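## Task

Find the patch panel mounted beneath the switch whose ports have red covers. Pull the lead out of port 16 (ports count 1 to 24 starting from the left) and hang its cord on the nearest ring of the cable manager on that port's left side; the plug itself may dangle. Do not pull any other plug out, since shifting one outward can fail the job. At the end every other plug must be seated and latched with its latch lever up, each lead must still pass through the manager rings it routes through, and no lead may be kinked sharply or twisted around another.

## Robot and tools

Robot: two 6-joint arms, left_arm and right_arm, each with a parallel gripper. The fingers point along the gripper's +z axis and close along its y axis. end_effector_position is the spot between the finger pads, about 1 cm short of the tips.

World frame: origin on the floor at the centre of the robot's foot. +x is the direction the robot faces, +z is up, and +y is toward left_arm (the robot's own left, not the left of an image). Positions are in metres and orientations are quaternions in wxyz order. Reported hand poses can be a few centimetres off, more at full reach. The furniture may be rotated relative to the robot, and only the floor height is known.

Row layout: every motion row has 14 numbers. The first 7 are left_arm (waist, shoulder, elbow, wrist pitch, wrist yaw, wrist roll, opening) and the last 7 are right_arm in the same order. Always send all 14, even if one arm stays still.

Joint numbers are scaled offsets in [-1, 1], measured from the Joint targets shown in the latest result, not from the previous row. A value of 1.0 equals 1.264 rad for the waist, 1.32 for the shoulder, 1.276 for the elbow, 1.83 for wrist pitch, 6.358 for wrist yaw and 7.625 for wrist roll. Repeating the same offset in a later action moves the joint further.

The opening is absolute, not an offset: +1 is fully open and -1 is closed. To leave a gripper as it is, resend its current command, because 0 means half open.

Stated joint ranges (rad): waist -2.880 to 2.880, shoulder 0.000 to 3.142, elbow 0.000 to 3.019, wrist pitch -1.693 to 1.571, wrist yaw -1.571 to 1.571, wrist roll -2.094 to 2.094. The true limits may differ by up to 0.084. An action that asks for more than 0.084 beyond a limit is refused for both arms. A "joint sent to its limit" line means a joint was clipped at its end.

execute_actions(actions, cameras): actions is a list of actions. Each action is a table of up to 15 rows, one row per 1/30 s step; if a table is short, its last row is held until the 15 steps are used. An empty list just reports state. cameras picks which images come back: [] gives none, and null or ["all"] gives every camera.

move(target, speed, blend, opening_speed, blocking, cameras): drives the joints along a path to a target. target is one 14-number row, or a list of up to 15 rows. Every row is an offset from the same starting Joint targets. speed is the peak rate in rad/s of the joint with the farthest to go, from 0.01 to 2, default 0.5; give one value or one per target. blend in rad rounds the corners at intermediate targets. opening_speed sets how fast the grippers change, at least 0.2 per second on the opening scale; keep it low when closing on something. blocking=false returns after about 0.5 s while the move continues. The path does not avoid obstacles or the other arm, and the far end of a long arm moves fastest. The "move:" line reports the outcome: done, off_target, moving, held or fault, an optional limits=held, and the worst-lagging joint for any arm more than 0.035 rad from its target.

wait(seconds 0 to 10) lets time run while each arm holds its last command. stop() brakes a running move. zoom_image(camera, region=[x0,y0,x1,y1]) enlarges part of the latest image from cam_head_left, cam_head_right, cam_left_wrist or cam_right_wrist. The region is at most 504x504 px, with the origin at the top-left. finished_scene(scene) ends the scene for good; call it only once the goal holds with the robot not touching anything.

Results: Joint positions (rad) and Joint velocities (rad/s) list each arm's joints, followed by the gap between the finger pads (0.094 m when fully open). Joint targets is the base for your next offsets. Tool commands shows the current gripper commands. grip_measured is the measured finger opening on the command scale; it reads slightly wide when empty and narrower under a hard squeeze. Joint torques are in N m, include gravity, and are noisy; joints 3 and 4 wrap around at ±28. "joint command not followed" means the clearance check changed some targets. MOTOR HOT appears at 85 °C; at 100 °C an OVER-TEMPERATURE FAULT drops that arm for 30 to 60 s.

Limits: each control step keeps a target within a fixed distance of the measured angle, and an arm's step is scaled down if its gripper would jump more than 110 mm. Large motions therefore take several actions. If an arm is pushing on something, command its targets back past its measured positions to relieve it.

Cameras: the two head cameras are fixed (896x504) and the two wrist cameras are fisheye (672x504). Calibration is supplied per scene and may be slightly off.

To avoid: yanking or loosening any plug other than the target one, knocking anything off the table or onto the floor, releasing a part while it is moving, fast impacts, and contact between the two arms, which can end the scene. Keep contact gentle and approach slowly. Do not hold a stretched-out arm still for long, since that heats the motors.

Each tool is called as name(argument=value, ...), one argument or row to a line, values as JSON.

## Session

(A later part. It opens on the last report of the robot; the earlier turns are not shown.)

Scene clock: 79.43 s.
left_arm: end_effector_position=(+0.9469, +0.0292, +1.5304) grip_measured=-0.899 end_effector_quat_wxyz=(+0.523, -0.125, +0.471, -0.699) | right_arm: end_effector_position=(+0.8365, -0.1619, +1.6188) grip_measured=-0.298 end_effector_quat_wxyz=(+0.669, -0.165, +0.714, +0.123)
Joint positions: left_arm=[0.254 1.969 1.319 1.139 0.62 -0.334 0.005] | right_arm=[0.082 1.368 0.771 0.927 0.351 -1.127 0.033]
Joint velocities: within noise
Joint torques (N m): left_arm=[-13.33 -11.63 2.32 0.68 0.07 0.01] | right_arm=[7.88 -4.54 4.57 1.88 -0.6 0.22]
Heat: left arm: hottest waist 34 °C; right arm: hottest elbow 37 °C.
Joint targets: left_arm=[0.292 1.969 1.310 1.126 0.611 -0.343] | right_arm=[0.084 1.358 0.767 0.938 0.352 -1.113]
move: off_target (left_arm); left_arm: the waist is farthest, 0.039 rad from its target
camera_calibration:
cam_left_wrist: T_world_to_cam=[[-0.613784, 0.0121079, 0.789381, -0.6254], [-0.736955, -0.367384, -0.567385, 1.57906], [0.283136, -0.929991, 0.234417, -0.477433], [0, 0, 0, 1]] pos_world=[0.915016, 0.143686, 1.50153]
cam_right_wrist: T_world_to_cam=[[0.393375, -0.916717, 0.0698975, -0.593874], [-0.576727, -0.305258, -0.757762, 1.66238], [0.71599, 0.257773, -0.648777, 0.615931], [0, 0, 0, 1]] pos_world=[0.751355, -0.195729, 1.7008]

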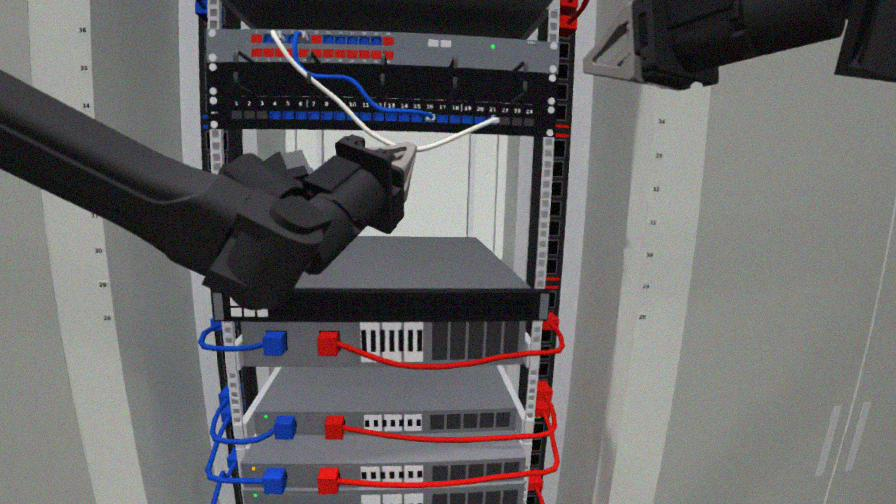

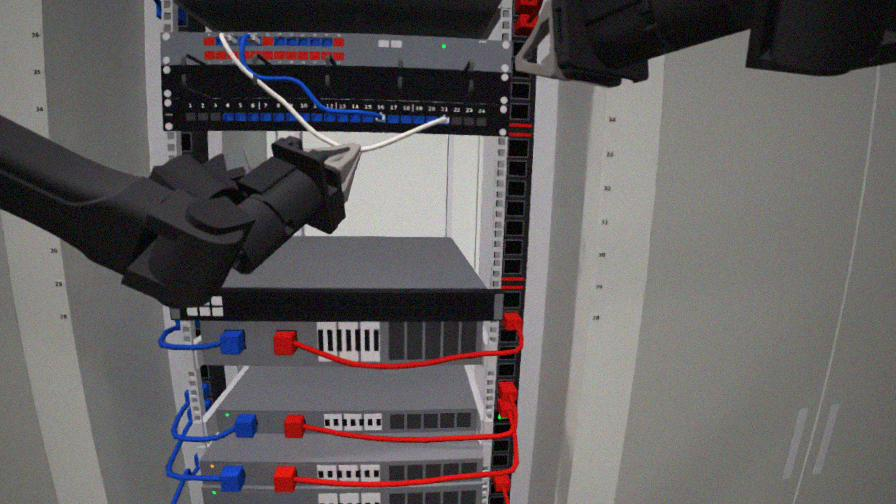

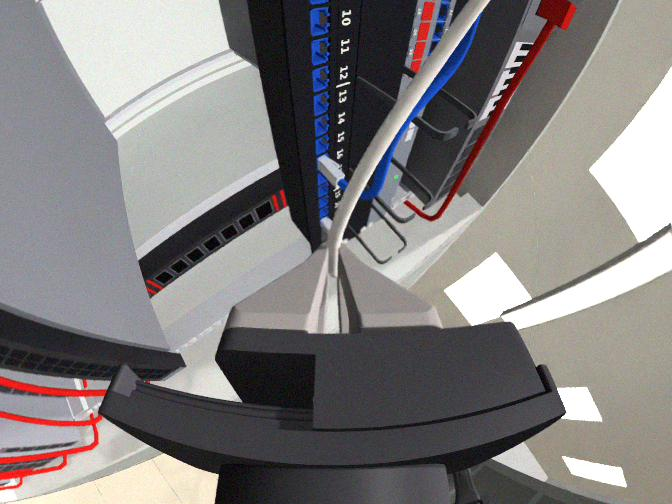

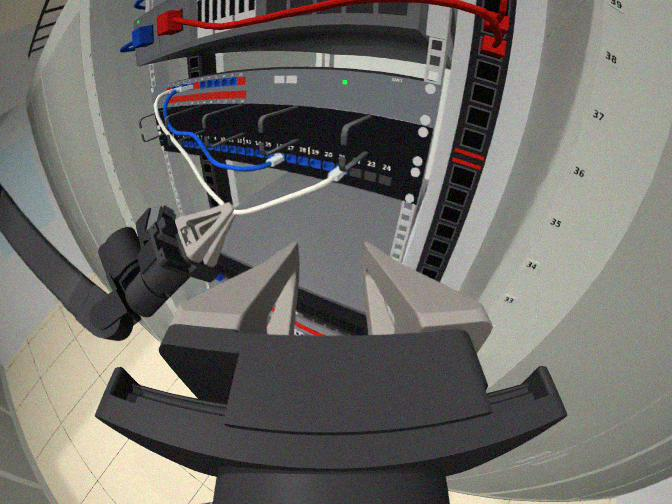

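move(
  target=[0,0,0,0,0,0,-0.93,-0.045,0.4583,0.3715,0.2342,0.0029,0.2004,-0.45],
  speed=0.4,
)

zoom_image(
  camera="cam_right_wrist",
  region=[200, 100, 500, 330],
)

Scene clock: 90.30 s.
left_arm: end_effector_position=(+0.9469, +0.0292, +1.5304) grip_measured=-0.899 end_effector_quat_wxyz=(+0.523, -0.125, +0.471, -0.699) | right_arm: end_effector_position=(+0.9144, -0.0325, +1.5881) grip_measured=-0.448 end_effector_quat_wxyz=(+0.466, +0.458, +0.535, +0.535)
Joint positions: left_arm=[0.254 1.969 1.319 1.139 0.62 -0.334 0.005] | right_arm=[0.054 1.953 1.212 1.355 0.369 0.4 0.026]
Joint velocities: within noise
Joint torques (N m): left_arm=[-13.33 -11.63 2.3 0.68 0.07 0.01] | right_arm=[12.04 -7.3 6.63 1.57 -0.56 0.18]
Heat: left arm: hottest waist 34 °C; right arm: hottest elbow 37 °C.
Joint targets: left_arm=[0.292 1.969 1.310 1.126 0.611 -0.343] | right_arm=[0.027 1.963 1.241 1.366 0.371 0.415]
move: off_target (left_arm); left_arm: the waist is farthest, 0.038 rad from its target
camera_calibration:
cam_left_wrist: T_world_to_cam=[[-0.613784, 0.0121079, 0.789381, -0.6254], [-0.736955, -0.367384, -0.567385, 1.57906], [0.283136, -0.929991, 0.234417, -0.477433], [0, 0, 0, 1]] pos_world=[0.915016, 0.143686, 1.50153]
cam_right_wrist: T_world_to_cam=[[0.00282958, -0.033211, -0.999444, 1.58032], [-0.703499, 0.710235, -0.0255925, 0.709711], [0.71069, 0.703181, -0.0213543, -0.470189], [0, 0, 0, 1]] pos_world=[0.828968, -0.12095, 1.58757]

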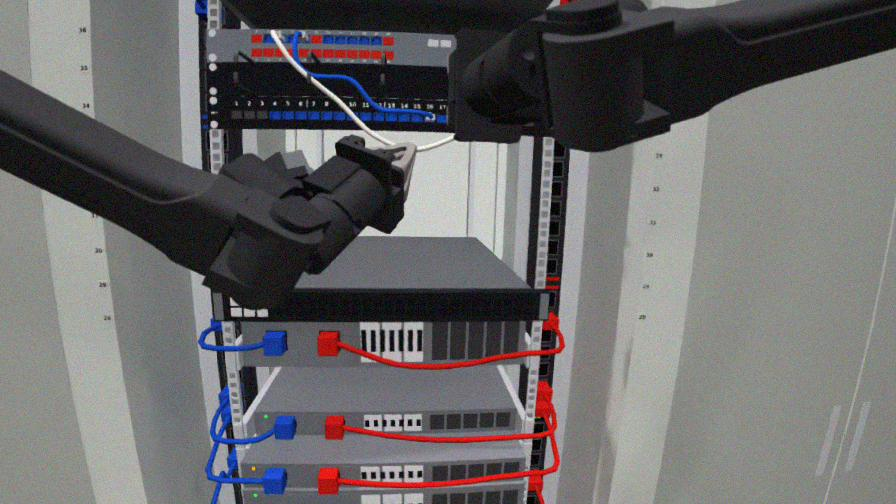

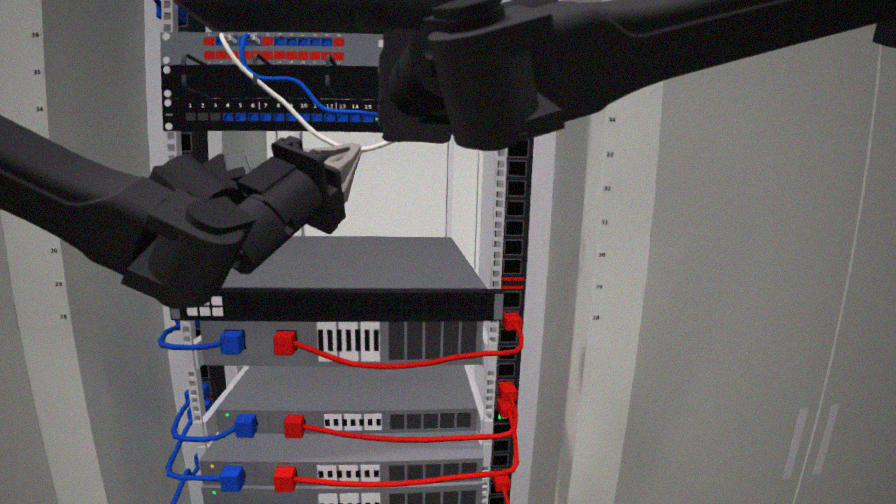

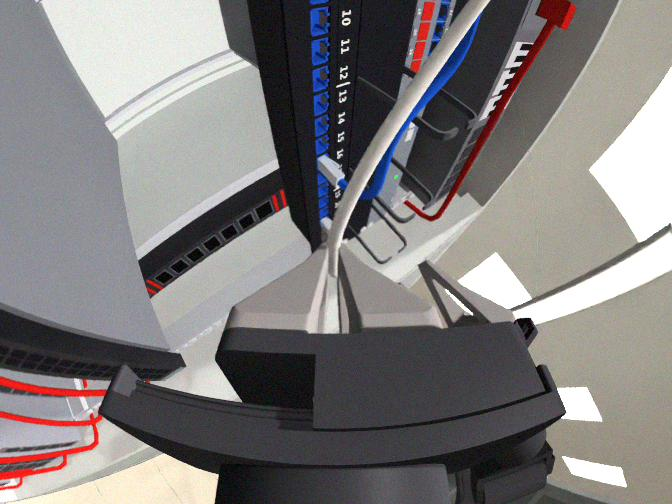

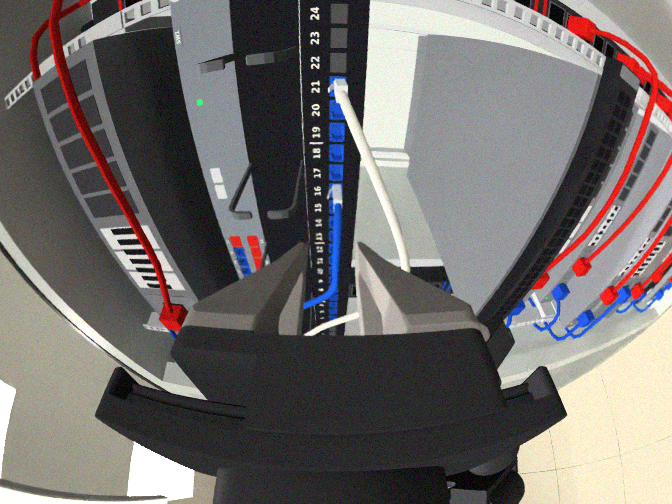

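Scaled by 1.680 from the camera's 672x504 image, which has a finer 960x720 frame.

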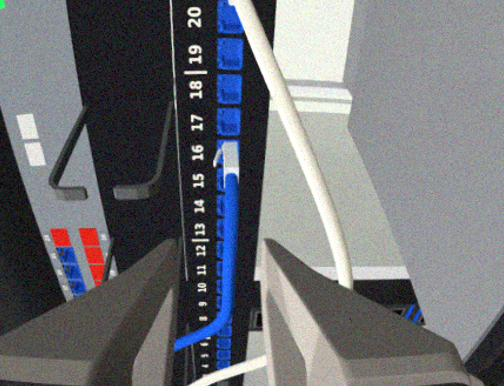

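move(
  target=[0,0,0,0,0,0,-0.93,-0.0225,0.0765,0.1588,-0.0525,-0.0013,0.0013,-0.5],
  speed=0.12,
  cameras=["cam_left_wrist","cam_right_wrist"],
)

zoom_image(
  camera="cam_right_wrist",
  region=[230, 130, 450, 330],
)

Scene clock: 94.43 s.
left_arm: end_effector_position=(+0.9469, +0.0292, +1.5304) grip_measured=-0.899 end_effector_quat_wxyz=(+0.523, -0.125, +0.471, -0.699) | right_arm: end_effector_position=(+0.9661, -0.0104, +1.5823) grip_measured=-0.498 end_effector_quat_wxyz=(+0.474, +0.471, +0.526, +0.527)
Joint positions: left_arm=[0.254 1.969 1.319 1.139 0.62 -0.334 0.005] | right_arm=[0.027 2.048 1.415 1.277 0.364 0.41 0.024]
Joint velocities: within noise
Joint torques (N m): left_arm=[-13.39 -11.63 2.32 0.68 0.08 0.01] | right_arm=[13.45 -8.7 6.82 1.02 -0.68 0.15]
Heat: left arm: hottest waist 34 °C; right arm: hottest elbow 37 °C.
Joint targets: left_arm=[0.292 1.969 1.310 1.126 0.611 -0.343] | right_arm=[-0.001 2.064 1.443 1.270 0.363 0.425]
move: off_target (left_arm); left_arm: the waist is farthest, 0.038 rad from its target
camera_calibration:
cam_left_wrist: T_world_to_cam=[[-0.613784, 0.0121079, 0.789381, -0.6254], [-0.736955, -0.367384, -0.567385, 1.57906], [0.283136, -0.929991, 0.234417, -0.477433], [0, 0, 0, 1]] pos_world=[0.915016, 0.143686, 1.50153]
cam_right_wrist: T_world_to_cam=[[-0.00139515, -0.0270622, -0.999633, 1.57955], [-0.676731, 0.735986, -0.0189802, 0.694184], [0.736229, 0.676456, -0.0193406, -0.550648], [0, 0, 0, 1]] pos_world=[0.877383, -0.0956745, 1.58149]
Images, in order (width x height): cam_left_wrist 672x504, cam_right_wrist 672x504.

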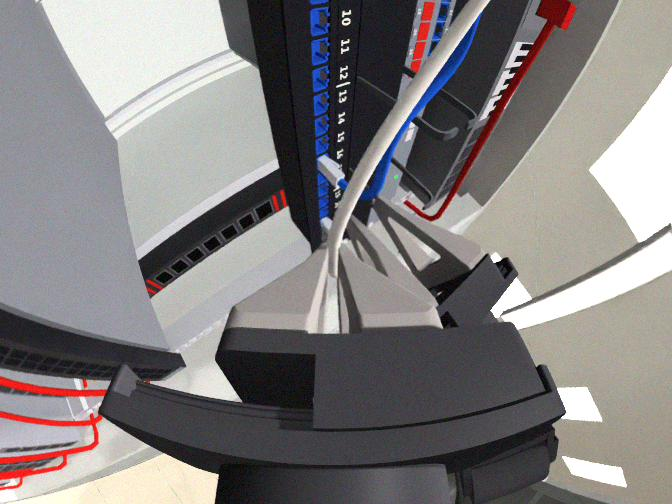

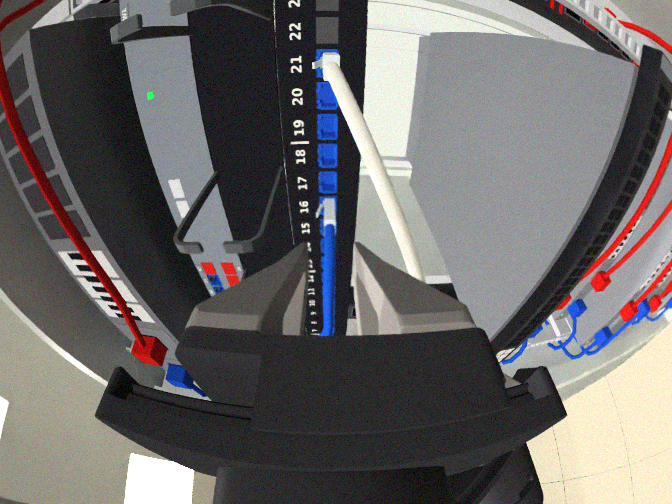

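Scaled by 2.291 from the camera's 672x504 image, which has a finer 960x720 frame.

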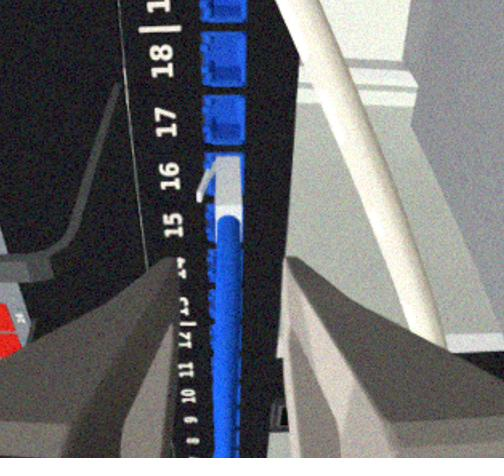

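move(
  target=[0,0,0,0,0,0,-0.93,-0.0169,0.0127,0.0677,-0.0405,-0.0027,0.001,-0.5],
  speed=0.08,
  cameras=["cam_left_wrist","cam_right_wrist"],
)

zoom_image(
  camera="cam_right_wrist",
  region=[230, 130, 450, 330],
)

Scene clock: 96.77 s.
left_arm: end_effector_position=(+0.9469, +0.0292, +1.5304) grip_measured=-0.899 end_effector_quat_wxyz=(+0.523, -0.125, +0.471, -0.699) | right_arm: end_effector_position=(+0.9937, -0.0083, +1.5837) grip_measured=-0.498 end_effector_quat_wxyz=(+0.474, +0.467, +0.527, +0.528)
Joint positions: left_arm=[0.254 1.969 1.319 1.139 0.62 -0.334 0.005] | right_arm=[0.011 2.064 1.498 1.204 0.346 0.417 0.024]
Joint velocities: within noise
Joint torques (N m): left_arm=[-13.39 -11.69 2.32 0.68 0.08 0.01] | right_arm=[13.57 -8.59 7.21 1.09 -0.64 0.17]
Heat: left arm: hottest waist 34 °C; right arm: hottest elbow 37 °C.
Joint targets: left_arm=[0.292 1.969 1.310 1.126 0.611 -0.343] | right_arm=[-0.023 2.080 1.529 1.196 0.345 0.433]
move: off_target (left_arm); left_arm: the waist is farthest, 0.038 rad from its target
camera_calibration:
cam_left_wrist: T_world_to_cam=[[-0.613784, 0.0121079, 0.789381, -0.6254], [-0.736955, -0.367384, -0.567385, 1.57906], [0.283136, -0.929991, 0.234417, -0.477433], [0, 0, 0, 1]] pos_world=[0.915016, 0.143686, 1.50153]
cam_right_wrist: T_world_to_cam=[[0.00365959, -0.0307183, -0.999521, 1.57586], [-0.680339, 0.732471, -0.025002, 0.724457], [0.732889, 0.680105, -0.0182183, -0.570815], [0, 0, 0, 1]] pos_world=[0.905453, -0.0940228, 1.58282]
Images, in order (width x height): cam_left_wrist 672x504, cam_right_wrist 672x504.

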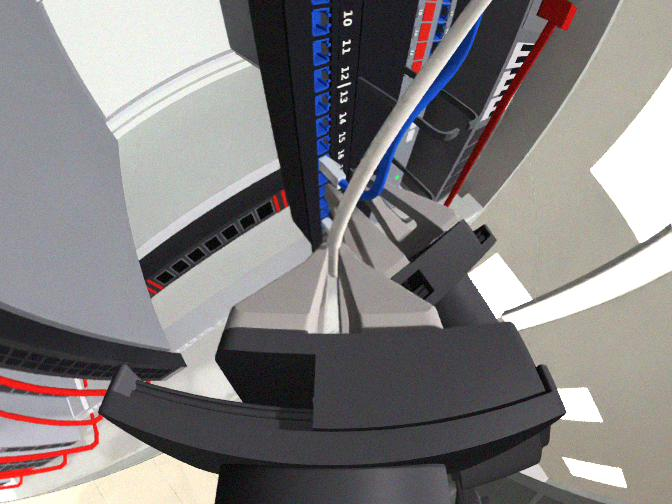

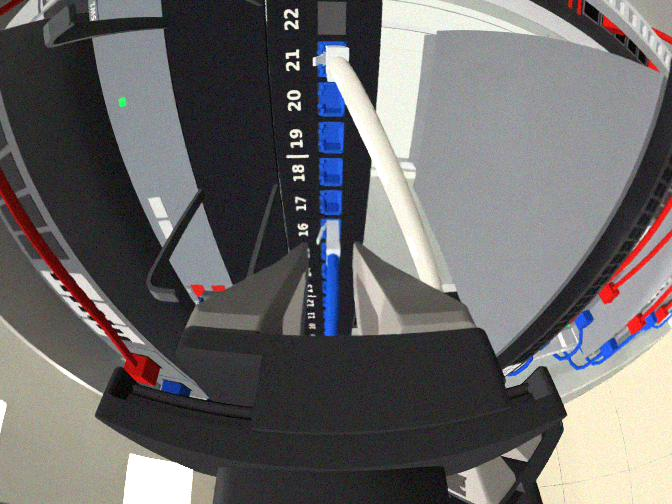

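Scaled by 2.291 from the camera's 672x504 image, which has a finer 960x720 frame.

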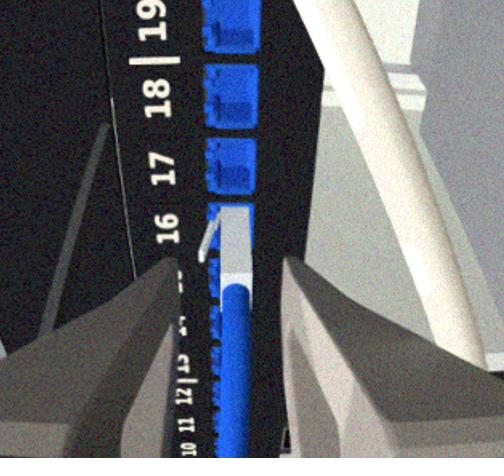

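move(
  target=[0,0,0,0,0,0,-0.93,-0.009,0.0045,0.022,-0.013,-0.0009,0,-0.5],
  speed=0.06,
  cameras=["cam_left_wrist","cam_right_wrist"],
)

zoom_image(
  camera="cam_right_wrist",
  region=[230, 130, 450, 330],
)

Scene clock: 98.13 s.
left_arm: end_effector_position=(+0.9470, +0.0291, +1.5302) grip_measured=-0.899 end_effector_quat_wxyz=(+0.523, -0.125, +0.472, -0.699) | right_arm: end_effector_position=(+0.9994, -0.0050, +1.5812) grip_measured=-0.499 end_effector_quat_wxyz=(+0.473, +0.464, +0.531, +0.528)
Joint positions: left_arm=[0.254 1.969 1.319 1.138 0.619 -0.334 0.005] | right_arm=[0.006 2.072 1.518 1.182 0.34 0.418 0.024]
Joint velocities: within noise
Joint torques (N m): left_arm=[-13.33 -11.63 2.32 0.69 0.12 0.01] | right_arm=[13.1 -9.05 7.84 0.88 -0.64 0.16]
Heat: left arm: hottest waist 34 °C; right arm: hottest elbow 37 °C.
Joint targets: left_arm=[0.292 1.969 1.310 1.126 0.611 -0.343] | right_arm=[-0.034 2.086 1.558 1.172 0.339 0.433]
move: off_target (left_arm, right_arm); left_arm: the waist is farthest, 0.038 rad from its target; right_arm: the waist is farthest, 0.040 rad from its target
camera_calibration:
cam_left_wrist: T_world_to_cam=[[-0.61274, 0.0118047, 0.790197, -0.627389], [-0.737702, -0.367176, -0.566549, 1.57841], [0.283454, -0.930076, 0.233692, -0.476674], [0, 0, 0, 1]] pos_world=[0.915086, 0.143618, 1.5014]
cam_right_wrist: T_world_to_cam=[[0.0026313, -0.0367402, -0.999321, 1.57408], [-0.68603, 0.727013, -0.0285351, 0.737086], [0.727568, 0.68564, -0.0232919, -0.563926], [0, 0, 0, 1]] pos_world=[0.911816, -0.0913892, 1.58091]
Images, in order (width x height): cam_left_wrist 672x504, cam_right_wrist 672x504.

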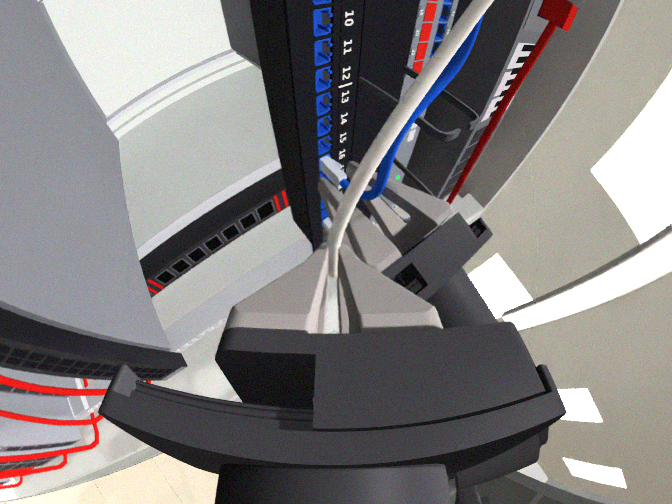

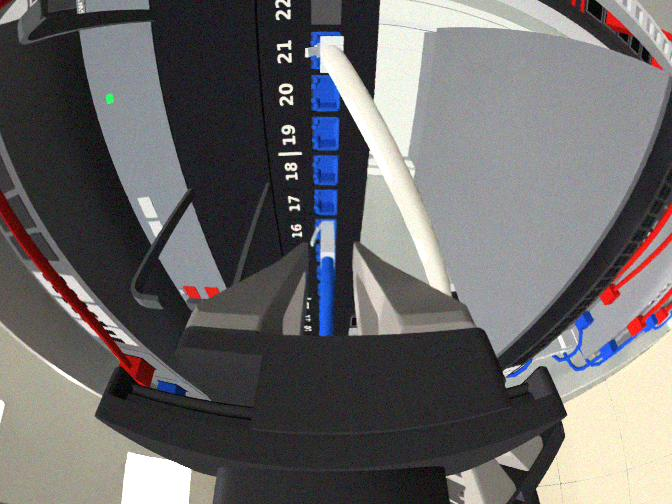

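Scaled by 2.291 from the camera's 672x504 image, which has a finer 960x720 frame.

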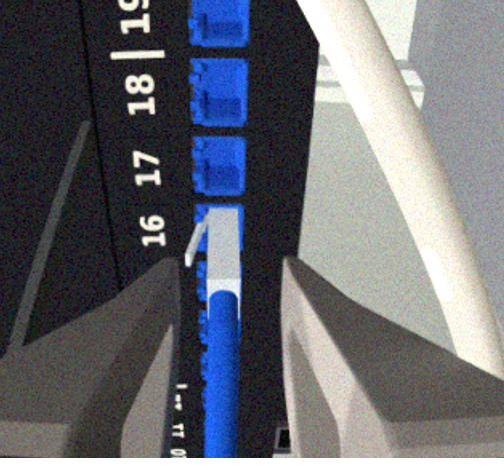

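move(
  target=[0,0,0,0,0,0,-0.93,-0.004,0.0055,0.017,-0.009,-0.0006,0,-0.5],
  speed=0.06,
  cameras=["cam_right_wrist"],
)

zoom_image(
  camera="cam_right_wrist",
  region=[230, 130, 450, 330],
)

Scene clock: 99.63 s.
left_arm: end_effector_position=(+0.9472, +0.0290, +1.5299) grip_measured=-0.899 end_effector_quat_wxyz=(+0.522, -0.126, +0.473, -0.699) | right_arm: end_effector_position=(+1.0031, -0.0020, +1.5794) grip_measured=-0.499 end_effector_quat_wxyz=(+0.473, +0.462, +0.533, +0.528)
Joint positions: left_arm=[0.254 1.969 1.319 1.137 0.617 -0.334 0.005] | right_arm=[0.003 2.08 1.534 1.168 0.337 0.418 0.024]
Joint velocities: within noise
Joint torques (N m): left_arm=[-13.33 -11.63 2.32 0.75 0.2 0.02] | right_arm=[13.16 -9.35 8.31 0.84 -0.68 0.11]
Heat: left arm: hottest waist 34 °C; right arm: hottest elbow 38 °C.
Joint targets: left_arm=[0.292 1.969 1.310 1.126 0.611 -0.343] | right_arm=[-0.039 2.093 1.579 1.156 0.336 0.433]
move: off_target (left_arm, right_arm); left_arm: the waist is farthest, 0.038 rad from its target; right_arm: the elbow is farthest, 0.045 rad from its target
camera_calibration:
cam_right_wrist: T_world_to_cam=[[0.00133403, -0.0397805, -0.999208, 1.57346], [-0.689286, 0.723879, -0.0297393, 0.742595], [0.724488, 0.68878, -0.0264545, -0.560648], [0, 0, 0, 1]] pos_world=[0.915944, -0.0887919, 1.57947]
Images, in order (width x height): cam_right_wrist 672x504.

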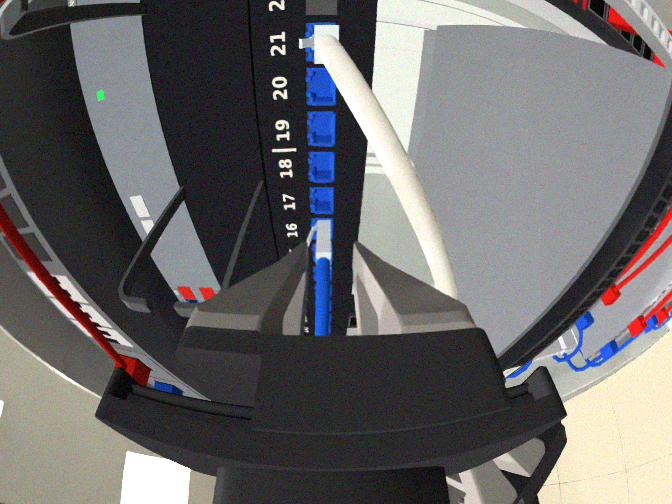

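Scaled by 2.291 from the camera's 672x504 image, which has a finer 960x720 frame.

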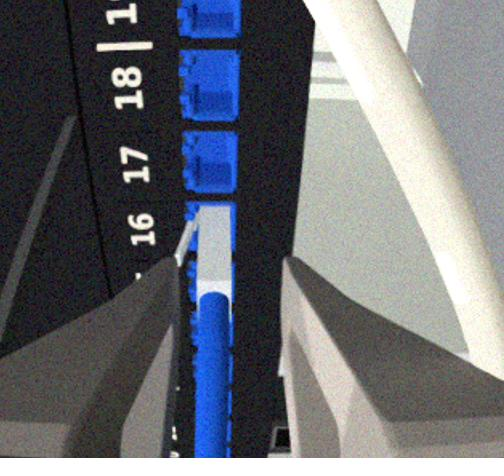

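move(
  target=[0,0,0,0,0,0,-0.93,0,-0.0145,0,0,0,0,-0.5],
  speed=0.06,
  cameras=["cam_right_wrist"],
)

zoom_image(
  camera="cam_right_wrist",
  region=[230, 130, 450, 330],
)

Scene clock: 101.17 s.
left_arm: end_effector_position=(+0.9472, +0.0290, +1.5299) grip_measured=-0.899 end_effector_quat_wxyz=(+0.522, -0.126, +0.473, -0.699) | right_arm: end_effector_position=(+1.0031, -0.0020, +1.5794) grip_measured=-0.499 end_effector_quat_wxyz=(+0.473, +0.462, +0.533, +0.528)
Joint positions: left_arm=[0.254 1.969 1.319 1.137 0.617 -0.334 0.005] | right_arm=[0.003 2.08 1.534 1.168 0.337 0.419 0.024]
Joint velocities: within noise
Joint torques (N m): left_arm=[-13.33 -11.69 2.32 0.75 0.21 0.02] | right_arm=[12.45 -10.87 8.28 0.83 -0.66 0.12]
Heat: left arm: hottest waist 34 °C; right arm: hottest elbow 38 °C.
Joint targets: left_arm=[0.292 1.969 1.310 1.126 0.611 -0.343] | right_arm=[-0.039 2.074 1.579 1.156 0.336 0.433]
move: off_target (left_arm, right_arm); left_arm: the waist is farthest, 0.038 rad from its target; right_arm: the elbow is farthest, 0.045 rad from its target
camera_calibration:
cam_right_wrist: T_world_to_cam=[[0.00163573, -0.0393594, -0.999224, 1.57325], [-0.689395, 0.723779, -0.0296382, 0.742523], [0.724384, 0.688908, -0.0259502, -0.561355], [0, 0, 0, 1]] pos_world=[0.915954, -0.0887788, 1.57947]
Images, in order (width x height): cam_right_wrist 672x504.

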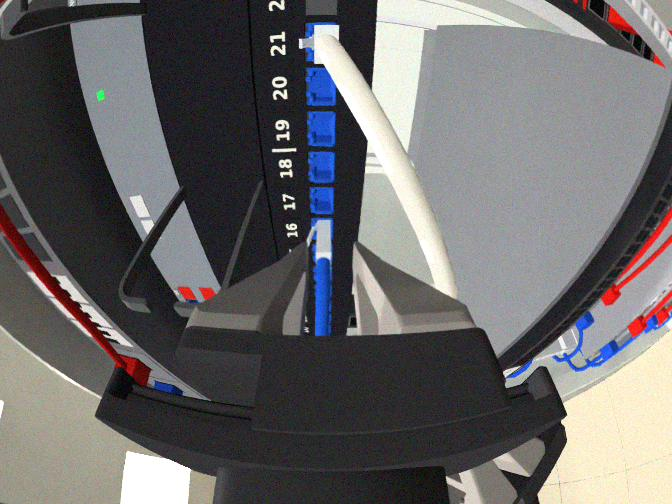

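Scaled by 2.291 from the camera's 672x504 image, which has a finer 960x720 frame.

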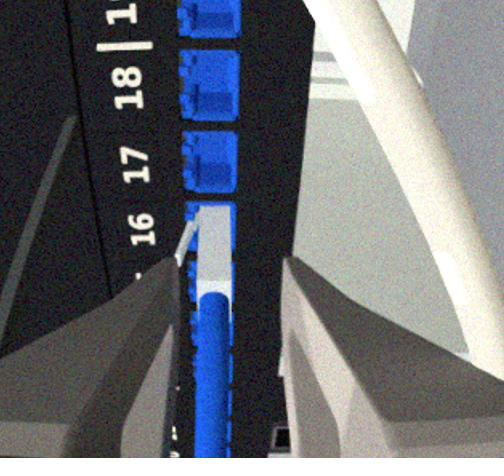

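move(
  target=[0,0,0,0,0,0,-0.93,0,-0.012,0,0,0,0,-0.5],
  speed=0.06,
  cameras=["cam_right_wrist"],
)

zoom_image(
  camera="cam_right_wrist",
  region=[230, 130, 450, 330],
)

Scene clock: 102.07 s.
left_arm: end_effector_position=(+0.9472, +0.0290, +1.5299) grip_measured=-0.899 end_effector_quat_wxyz=(+0.522, -0.126, +0.473, -0.699) | right_arm: end_effector_position=(+1.0031, -0.0020, +1.5794) grip_measured=-0.499 end_effector_quat_wxyz=(+0.473, +0.462, +0.533, +0.528)
Joint positions: left_arm=[0.254 1.969 1.319 1.137 0.617 -0.334 0.005] | right_arm=[0.003 2.08 1.534 1.168 0.337 0.419 0.024]
Joint velocities: within noise
Joint torques (N m): left_arm=[-13.33 -11.69 2.32 0.75 0.2 0.01] | right_arm=[13.1 -11.93 8.29 0.79 -0.65 0.14]
Heat: left arm: hottest waist 34 °C; right arm: hottest elbow 38 °C.
Joint targets: left_arm=[0.292 1.969 1.310 1.126 0.611 -0.343] | right_arm=[-0.039 2.058 1.579 1.156 0.336 0.433]
move: off_target (left_arm, right_arm); left_arm: the waist is farthest, 0.038 rad from its target; right_arm: the elbow is farthest, 0.045 rad from its target
camera_calibration:
cam_right_wrist: T_world_to_cam=[[0.00163573, -0.0393594, -0.999224, 1.57325], [-0.689395, 0.723779, -0.0296382, 0.742523], [0.724384, 0.688908, -0.0259502, -0.561355], [0, 0, 0, 1]] pos_world=[0.915954, -0.0887788, 1.57947]
Images, in order (width x height): cam_right_wrist 672x504.

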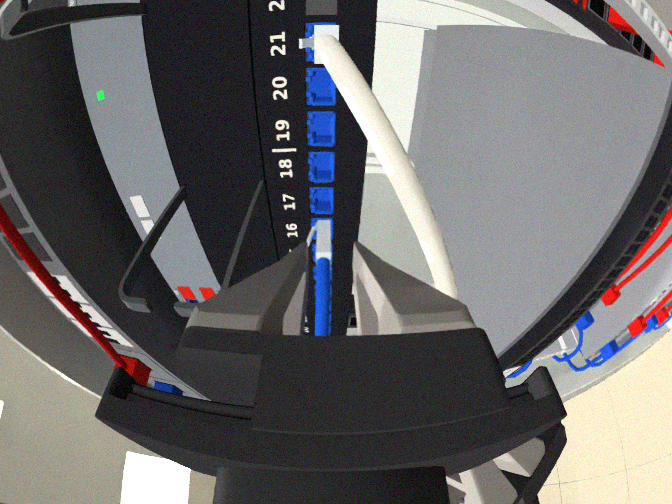

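Scaled by 2.291 from the camera's 672x504 image, which has a finer 960x720 frame.

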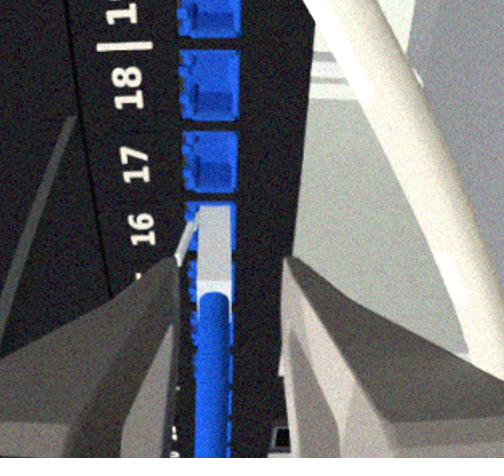

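move(
  target=[0,0,0,0,0,0,-0.93,0,-0.01,0,0,0,0,-0.5],
  speed=0.06,
  cameras=["cam_right_wrist"],
)

zoom_image(
  camera="cam_right_wrist",
  region=[230, 130, 450, 330],
)

Scene clock: 103.00 s.
left_arm: end_effector_position=(+0.9472, +0.0290, +1.5299) grip_measured=-0.899 end_effector_quat_wxyz=(+0.522, -0.126, +0.473, -0.699) | right_arm: end_effector_position=(+1.0033, -0.0020, +1.5795) grip_measured=-0.499 end_effector_quat_wxyz=(+0.472, +0.462, +0.533, +0.528)
Joint positions: left_arm=[0.254 1.969 1.319 1.137 0.617 -0.334 0.005] | right_arm=[0.003 2.08 1.534 1.166 0.337 0.419 0.024]
Joint velocities: within noise
Joint torques (N m): left_arm=[-13.33 -11.63 2.32 0.75 0.21 0.01] | right_arm=[12.92 -12.4 8.34 0.92 -0.66 0.15]
Heat: left arm: hottest waist 34 °C; right arm: hottest elbow 38 °C.
Joint targets: left_arm=[0.292 1.969 1.310 1.126 0.611 -0.343] | right_arm=[-0.039 2.046 1.579 1.156 0.336 0.433]
move: off_target (left_arm, right_arm); left_arm: the waist is farthest, 0.038 rad from its target; right_arm: the elbow is farthest, 0.045 rad from its target
camera_calibration:
cam_right_wrist: T_world_to_cam=[[0.00110333, -0.0395619, -0.999217, 1.57384], [-0.690357, 0.722872, -0.0293829, 0.743198], [0.723468, 0.689848, -0.0265143, -0.559682], [0, 0, 0, 1]] pos_world=[0.916248, -0.0888771, 1.57961]
Images, in order (width x height): cam_right_wrist 672x504.

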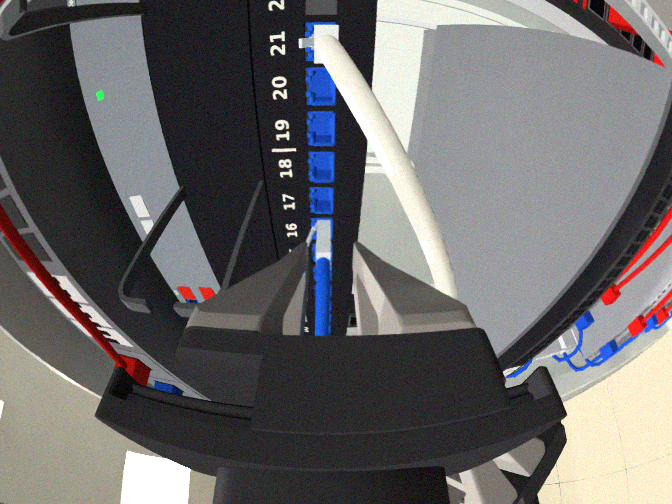

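Scaled by 2.291 from the camera's 672x504 image, which has a finer 960x720 frame.

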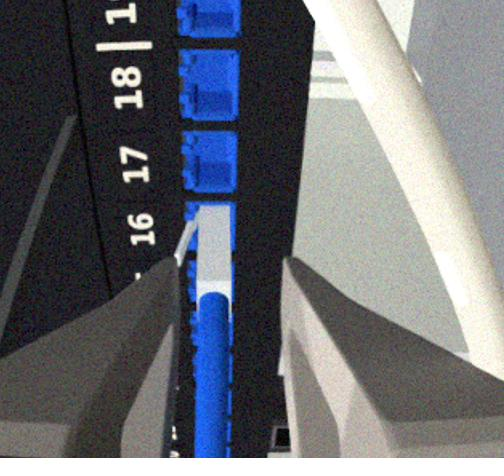

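execute_actions(
  actions=[],
)

zoom_image(
  camera="cam_left_wrist",
  region=[300, 120, 500, 280],
)

zoom_image(
  camera="cam_right_wrist",
  region=[100, 150, 330, 330],
)

zoom_image(
  camera="cam_head_left",
  region=[370, 40, 520, 160],
)

Scene clock: 103.63 s.
left_arm: end_effector_position=(+0.9472, +0.0290, +1.5299) grip_measured=-0.899 end_effector_quat_wxyz=(+0.522, -0.126, +0.473, -0.699) | right_arm: end_effector_position=(+1.0033, -0.0020, +1.5795) grip_measured=-0.499 end_effector_quat_wxyz=(+0.472, +0.462, +0.533, +0.529)
Joint positions: left_arm=[0.254 1.969 1.319 1.137 0.617 -0.334 0.005] | right_arm=[0.003 2.08 1.534 1.166 0.337 0.42 0.024]
Joint velocities: within noise
Joint torques (N m): left_arm=[-13.33 -11.69 2.32 0.75 0.21 0.02] | right_arm=[12.98 -13.04 8.34 0.91 -0.66 0.12]
Heat: left arm: hottest waist 34 °C; right arm: hottest elbow 38 °C.
Joint targets: left_arm=[0.292 1.969 1.310 1.126 0.611 -0.343] | right_arm=[-0.039 2.046 1.579 1.156 0.336 0.433]
Tool commands: left_gripper/opening=-0.93 right_gripper/opening=-0.5
camera_calibration:
cam_left_wrist: T_world_to_cam=[[-0.611051, 0.0112527, 0.791511, -0.630594], [-0.738867, -0.366922, -0.565193, 1.57733], [0.284063, -0.930183, 0.232523, -0.475532], [0, 0, 0, 1]] pos_world=[0.915196, 0.143523, 1.50119]
cam_right_wrist: T_world_to_cam=[[0.00105492, -0.0391838, -0.999231, 1.57392], [-0.690359, 0.722882, -0.0290759, 0.742716], [0.723466, 0.689859, -0.0262883, -0.560037], [0, 0, 0, 1]] pos_world=[0.916248, -0.0888773, 1.57958]

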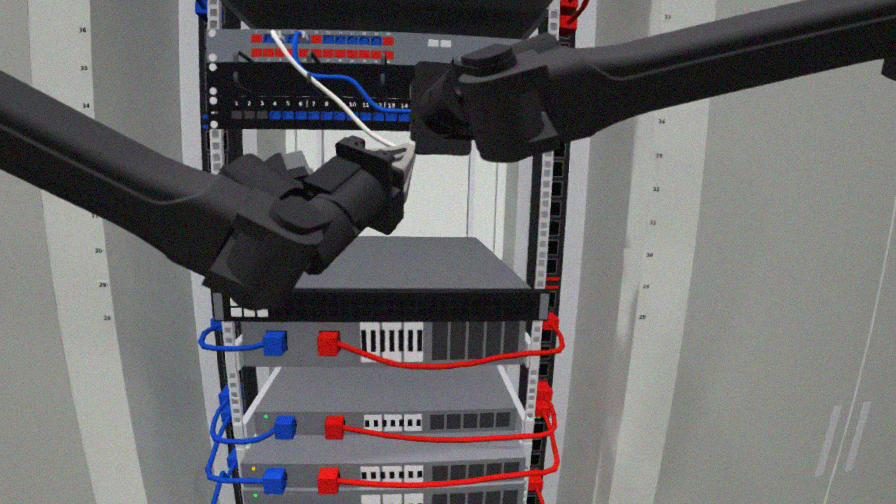

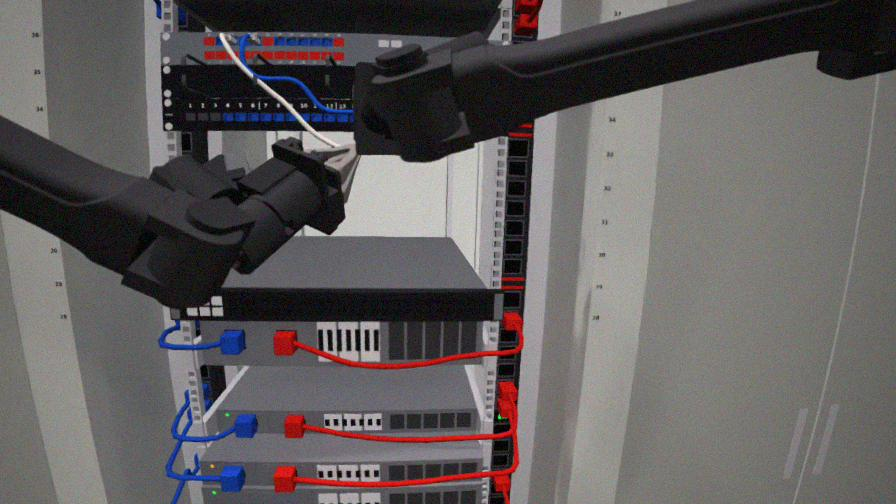

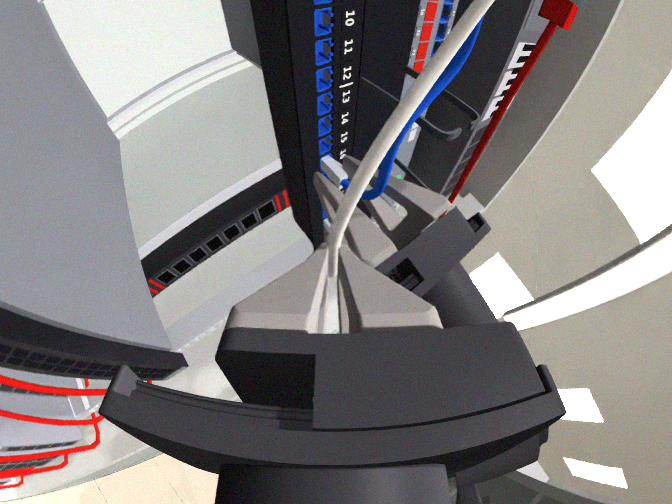

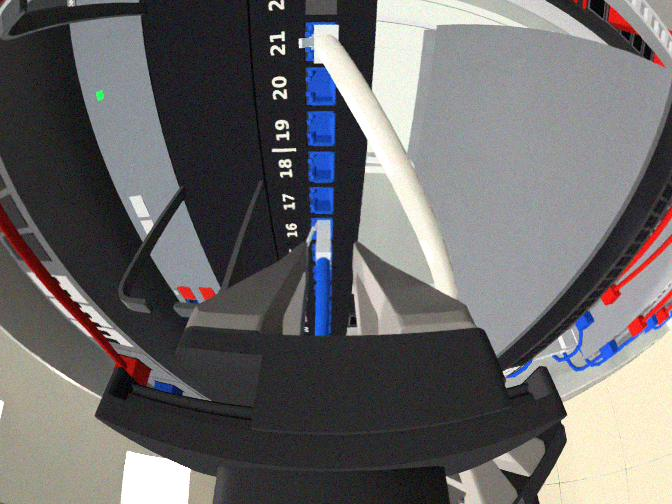

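Scaled by 2.520 from the camera's 672x504 image, which has a finer 960x720 frame.

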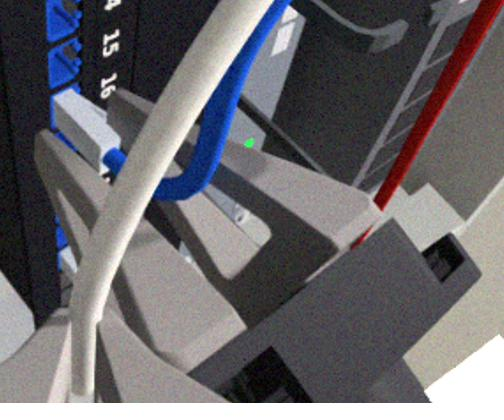

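Scaled by 2.191 from the camera's 672x504 image, which has a finer 960x720 frame.

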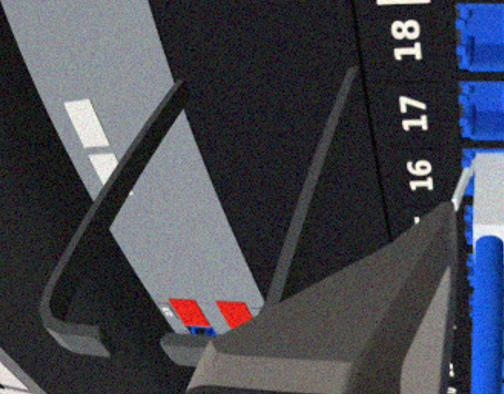

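Scaled by 3.360 from the camera's 896x504 image, which has a finer 1280x720 frame.

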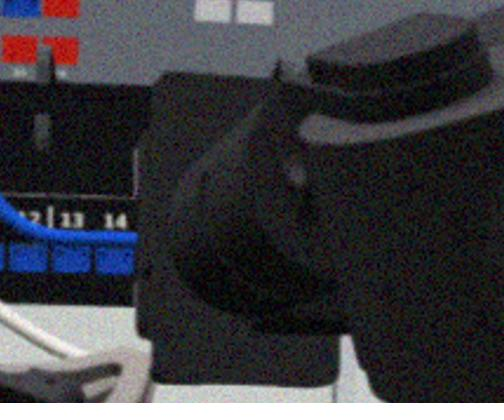

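move(
  target=[0,0,0,0,0,0,-0.93,0.008,0.015,0,0,0,0,-0.6],
  speed=0.06,
  cameras=["cam_left_wrist","cam_right_wrist"],
)

zoom_image(
  camera="cam_right_wrist",
  region=[230, 130, 450, 330],
)

zoom_image(
  camera="cam_left_wrist",
  region=[300, 120, 500, 280],
)

Scene clock: 105.17 s.
left_arm: end_effector_position=(+0.9472, +0.0290, +1.5299) grip_measured=-0.899 end_effector_quat_wxyz=(+0.522, -0.126, +0.473, -0.699) | right_arm: end_effector_position=(+1.0042, -0.0023, +1.5813) grip_measured=-0.598 end_effector_quat_wxyz=(+0.473, +0.460, +0.532, +0.531)
Joint positions: left_arm=[0.254 1.969 1.319 1.137 0.617 -0.334 0.005] | right_arm=[0.003 2.078 1.536 1.162 0.33 0.42 0.019]
Joint velocities: within noise
Joint torques (N m): left_arm=[-13.33 -11.63 2.32 0.75 0.21 0.01] | right_arm=[13.68 -11.11 8.28 1.06 -0.41 0.13]
Heat: left arm: hottest waist 35 °C; right arm: hottest elbow 38 °C.
Joint targets: left_arm=[0.292 1.969 1.310 1.126 0.611 -0.343] | right_arm=[-0.029 2.065 1.579 1.156 0.336 0.433]
move: off_target (left_arm, right_arm); left_arm: the waist is farthest, 0.038 rad from its target; right_arm: the elbow is farthest, 0.043 rad from its target
camera_calibration:
cam_left_wrist: T_world_to_cam=[[-0.611051, 0.0112527, 0.791511, -0.630594], [-0.738867, -0.366922, -0.565193, 1.57733], [0.284063, -0.930183, 0.232523, -0.475532], [0, 0, 0, 1]] pos_world=[0.915196, 0.143523, 1.50119]
cam_right_wrist: T_world_to_cam=[[0.00722112, -0.0385358, -0.999231, 1.56951], [-0.692493, 0.720679, -0.0327977, 0.751565], [0.721388, 0.692197, -0.0214817, -0.565944], [0, 0, 0, 1]] pos_world=[0.917386, -0.0894097, 1.58079]
Images, in order (width x height): cam_left_wrist 672x504, cam_right_wrist 672x504.

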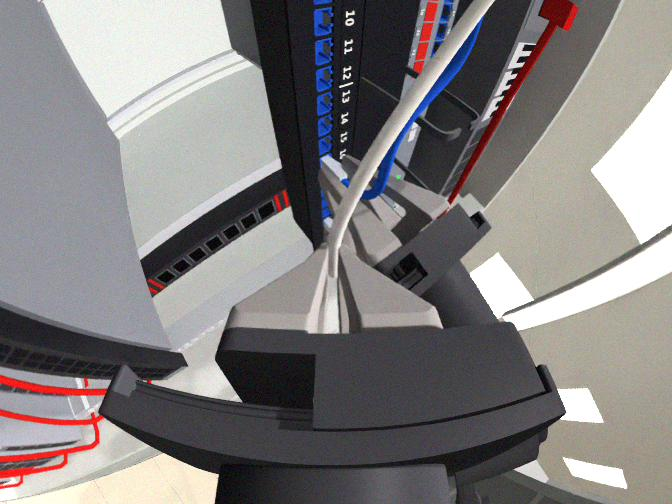

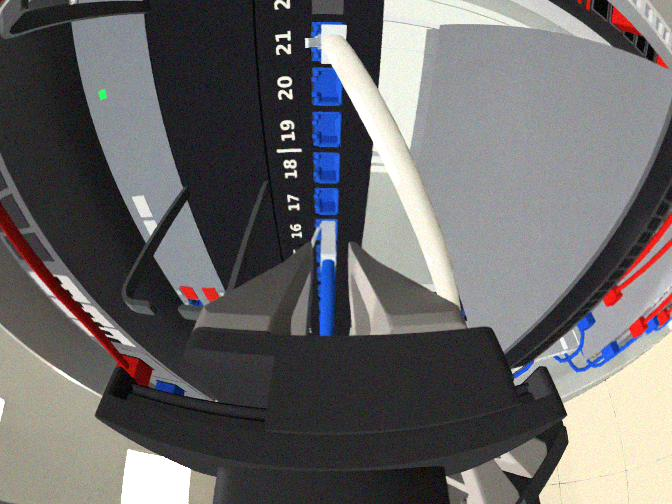

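Scaled by 2.291 from the camera's 672x504 image, which has a finer 960x720 frame.

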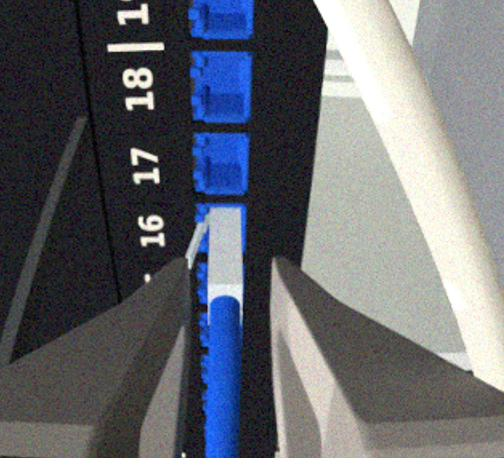

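Scaled by 2.520 from the camera's 672x504 image, which has a finer 960x720 frame.

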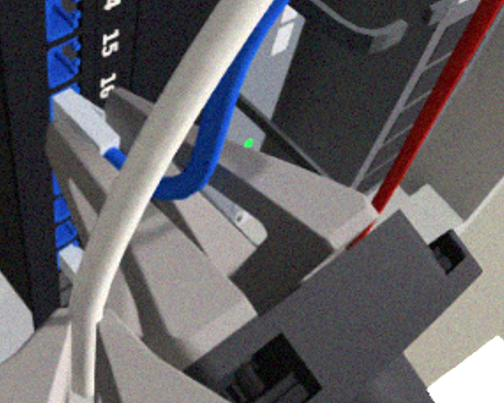

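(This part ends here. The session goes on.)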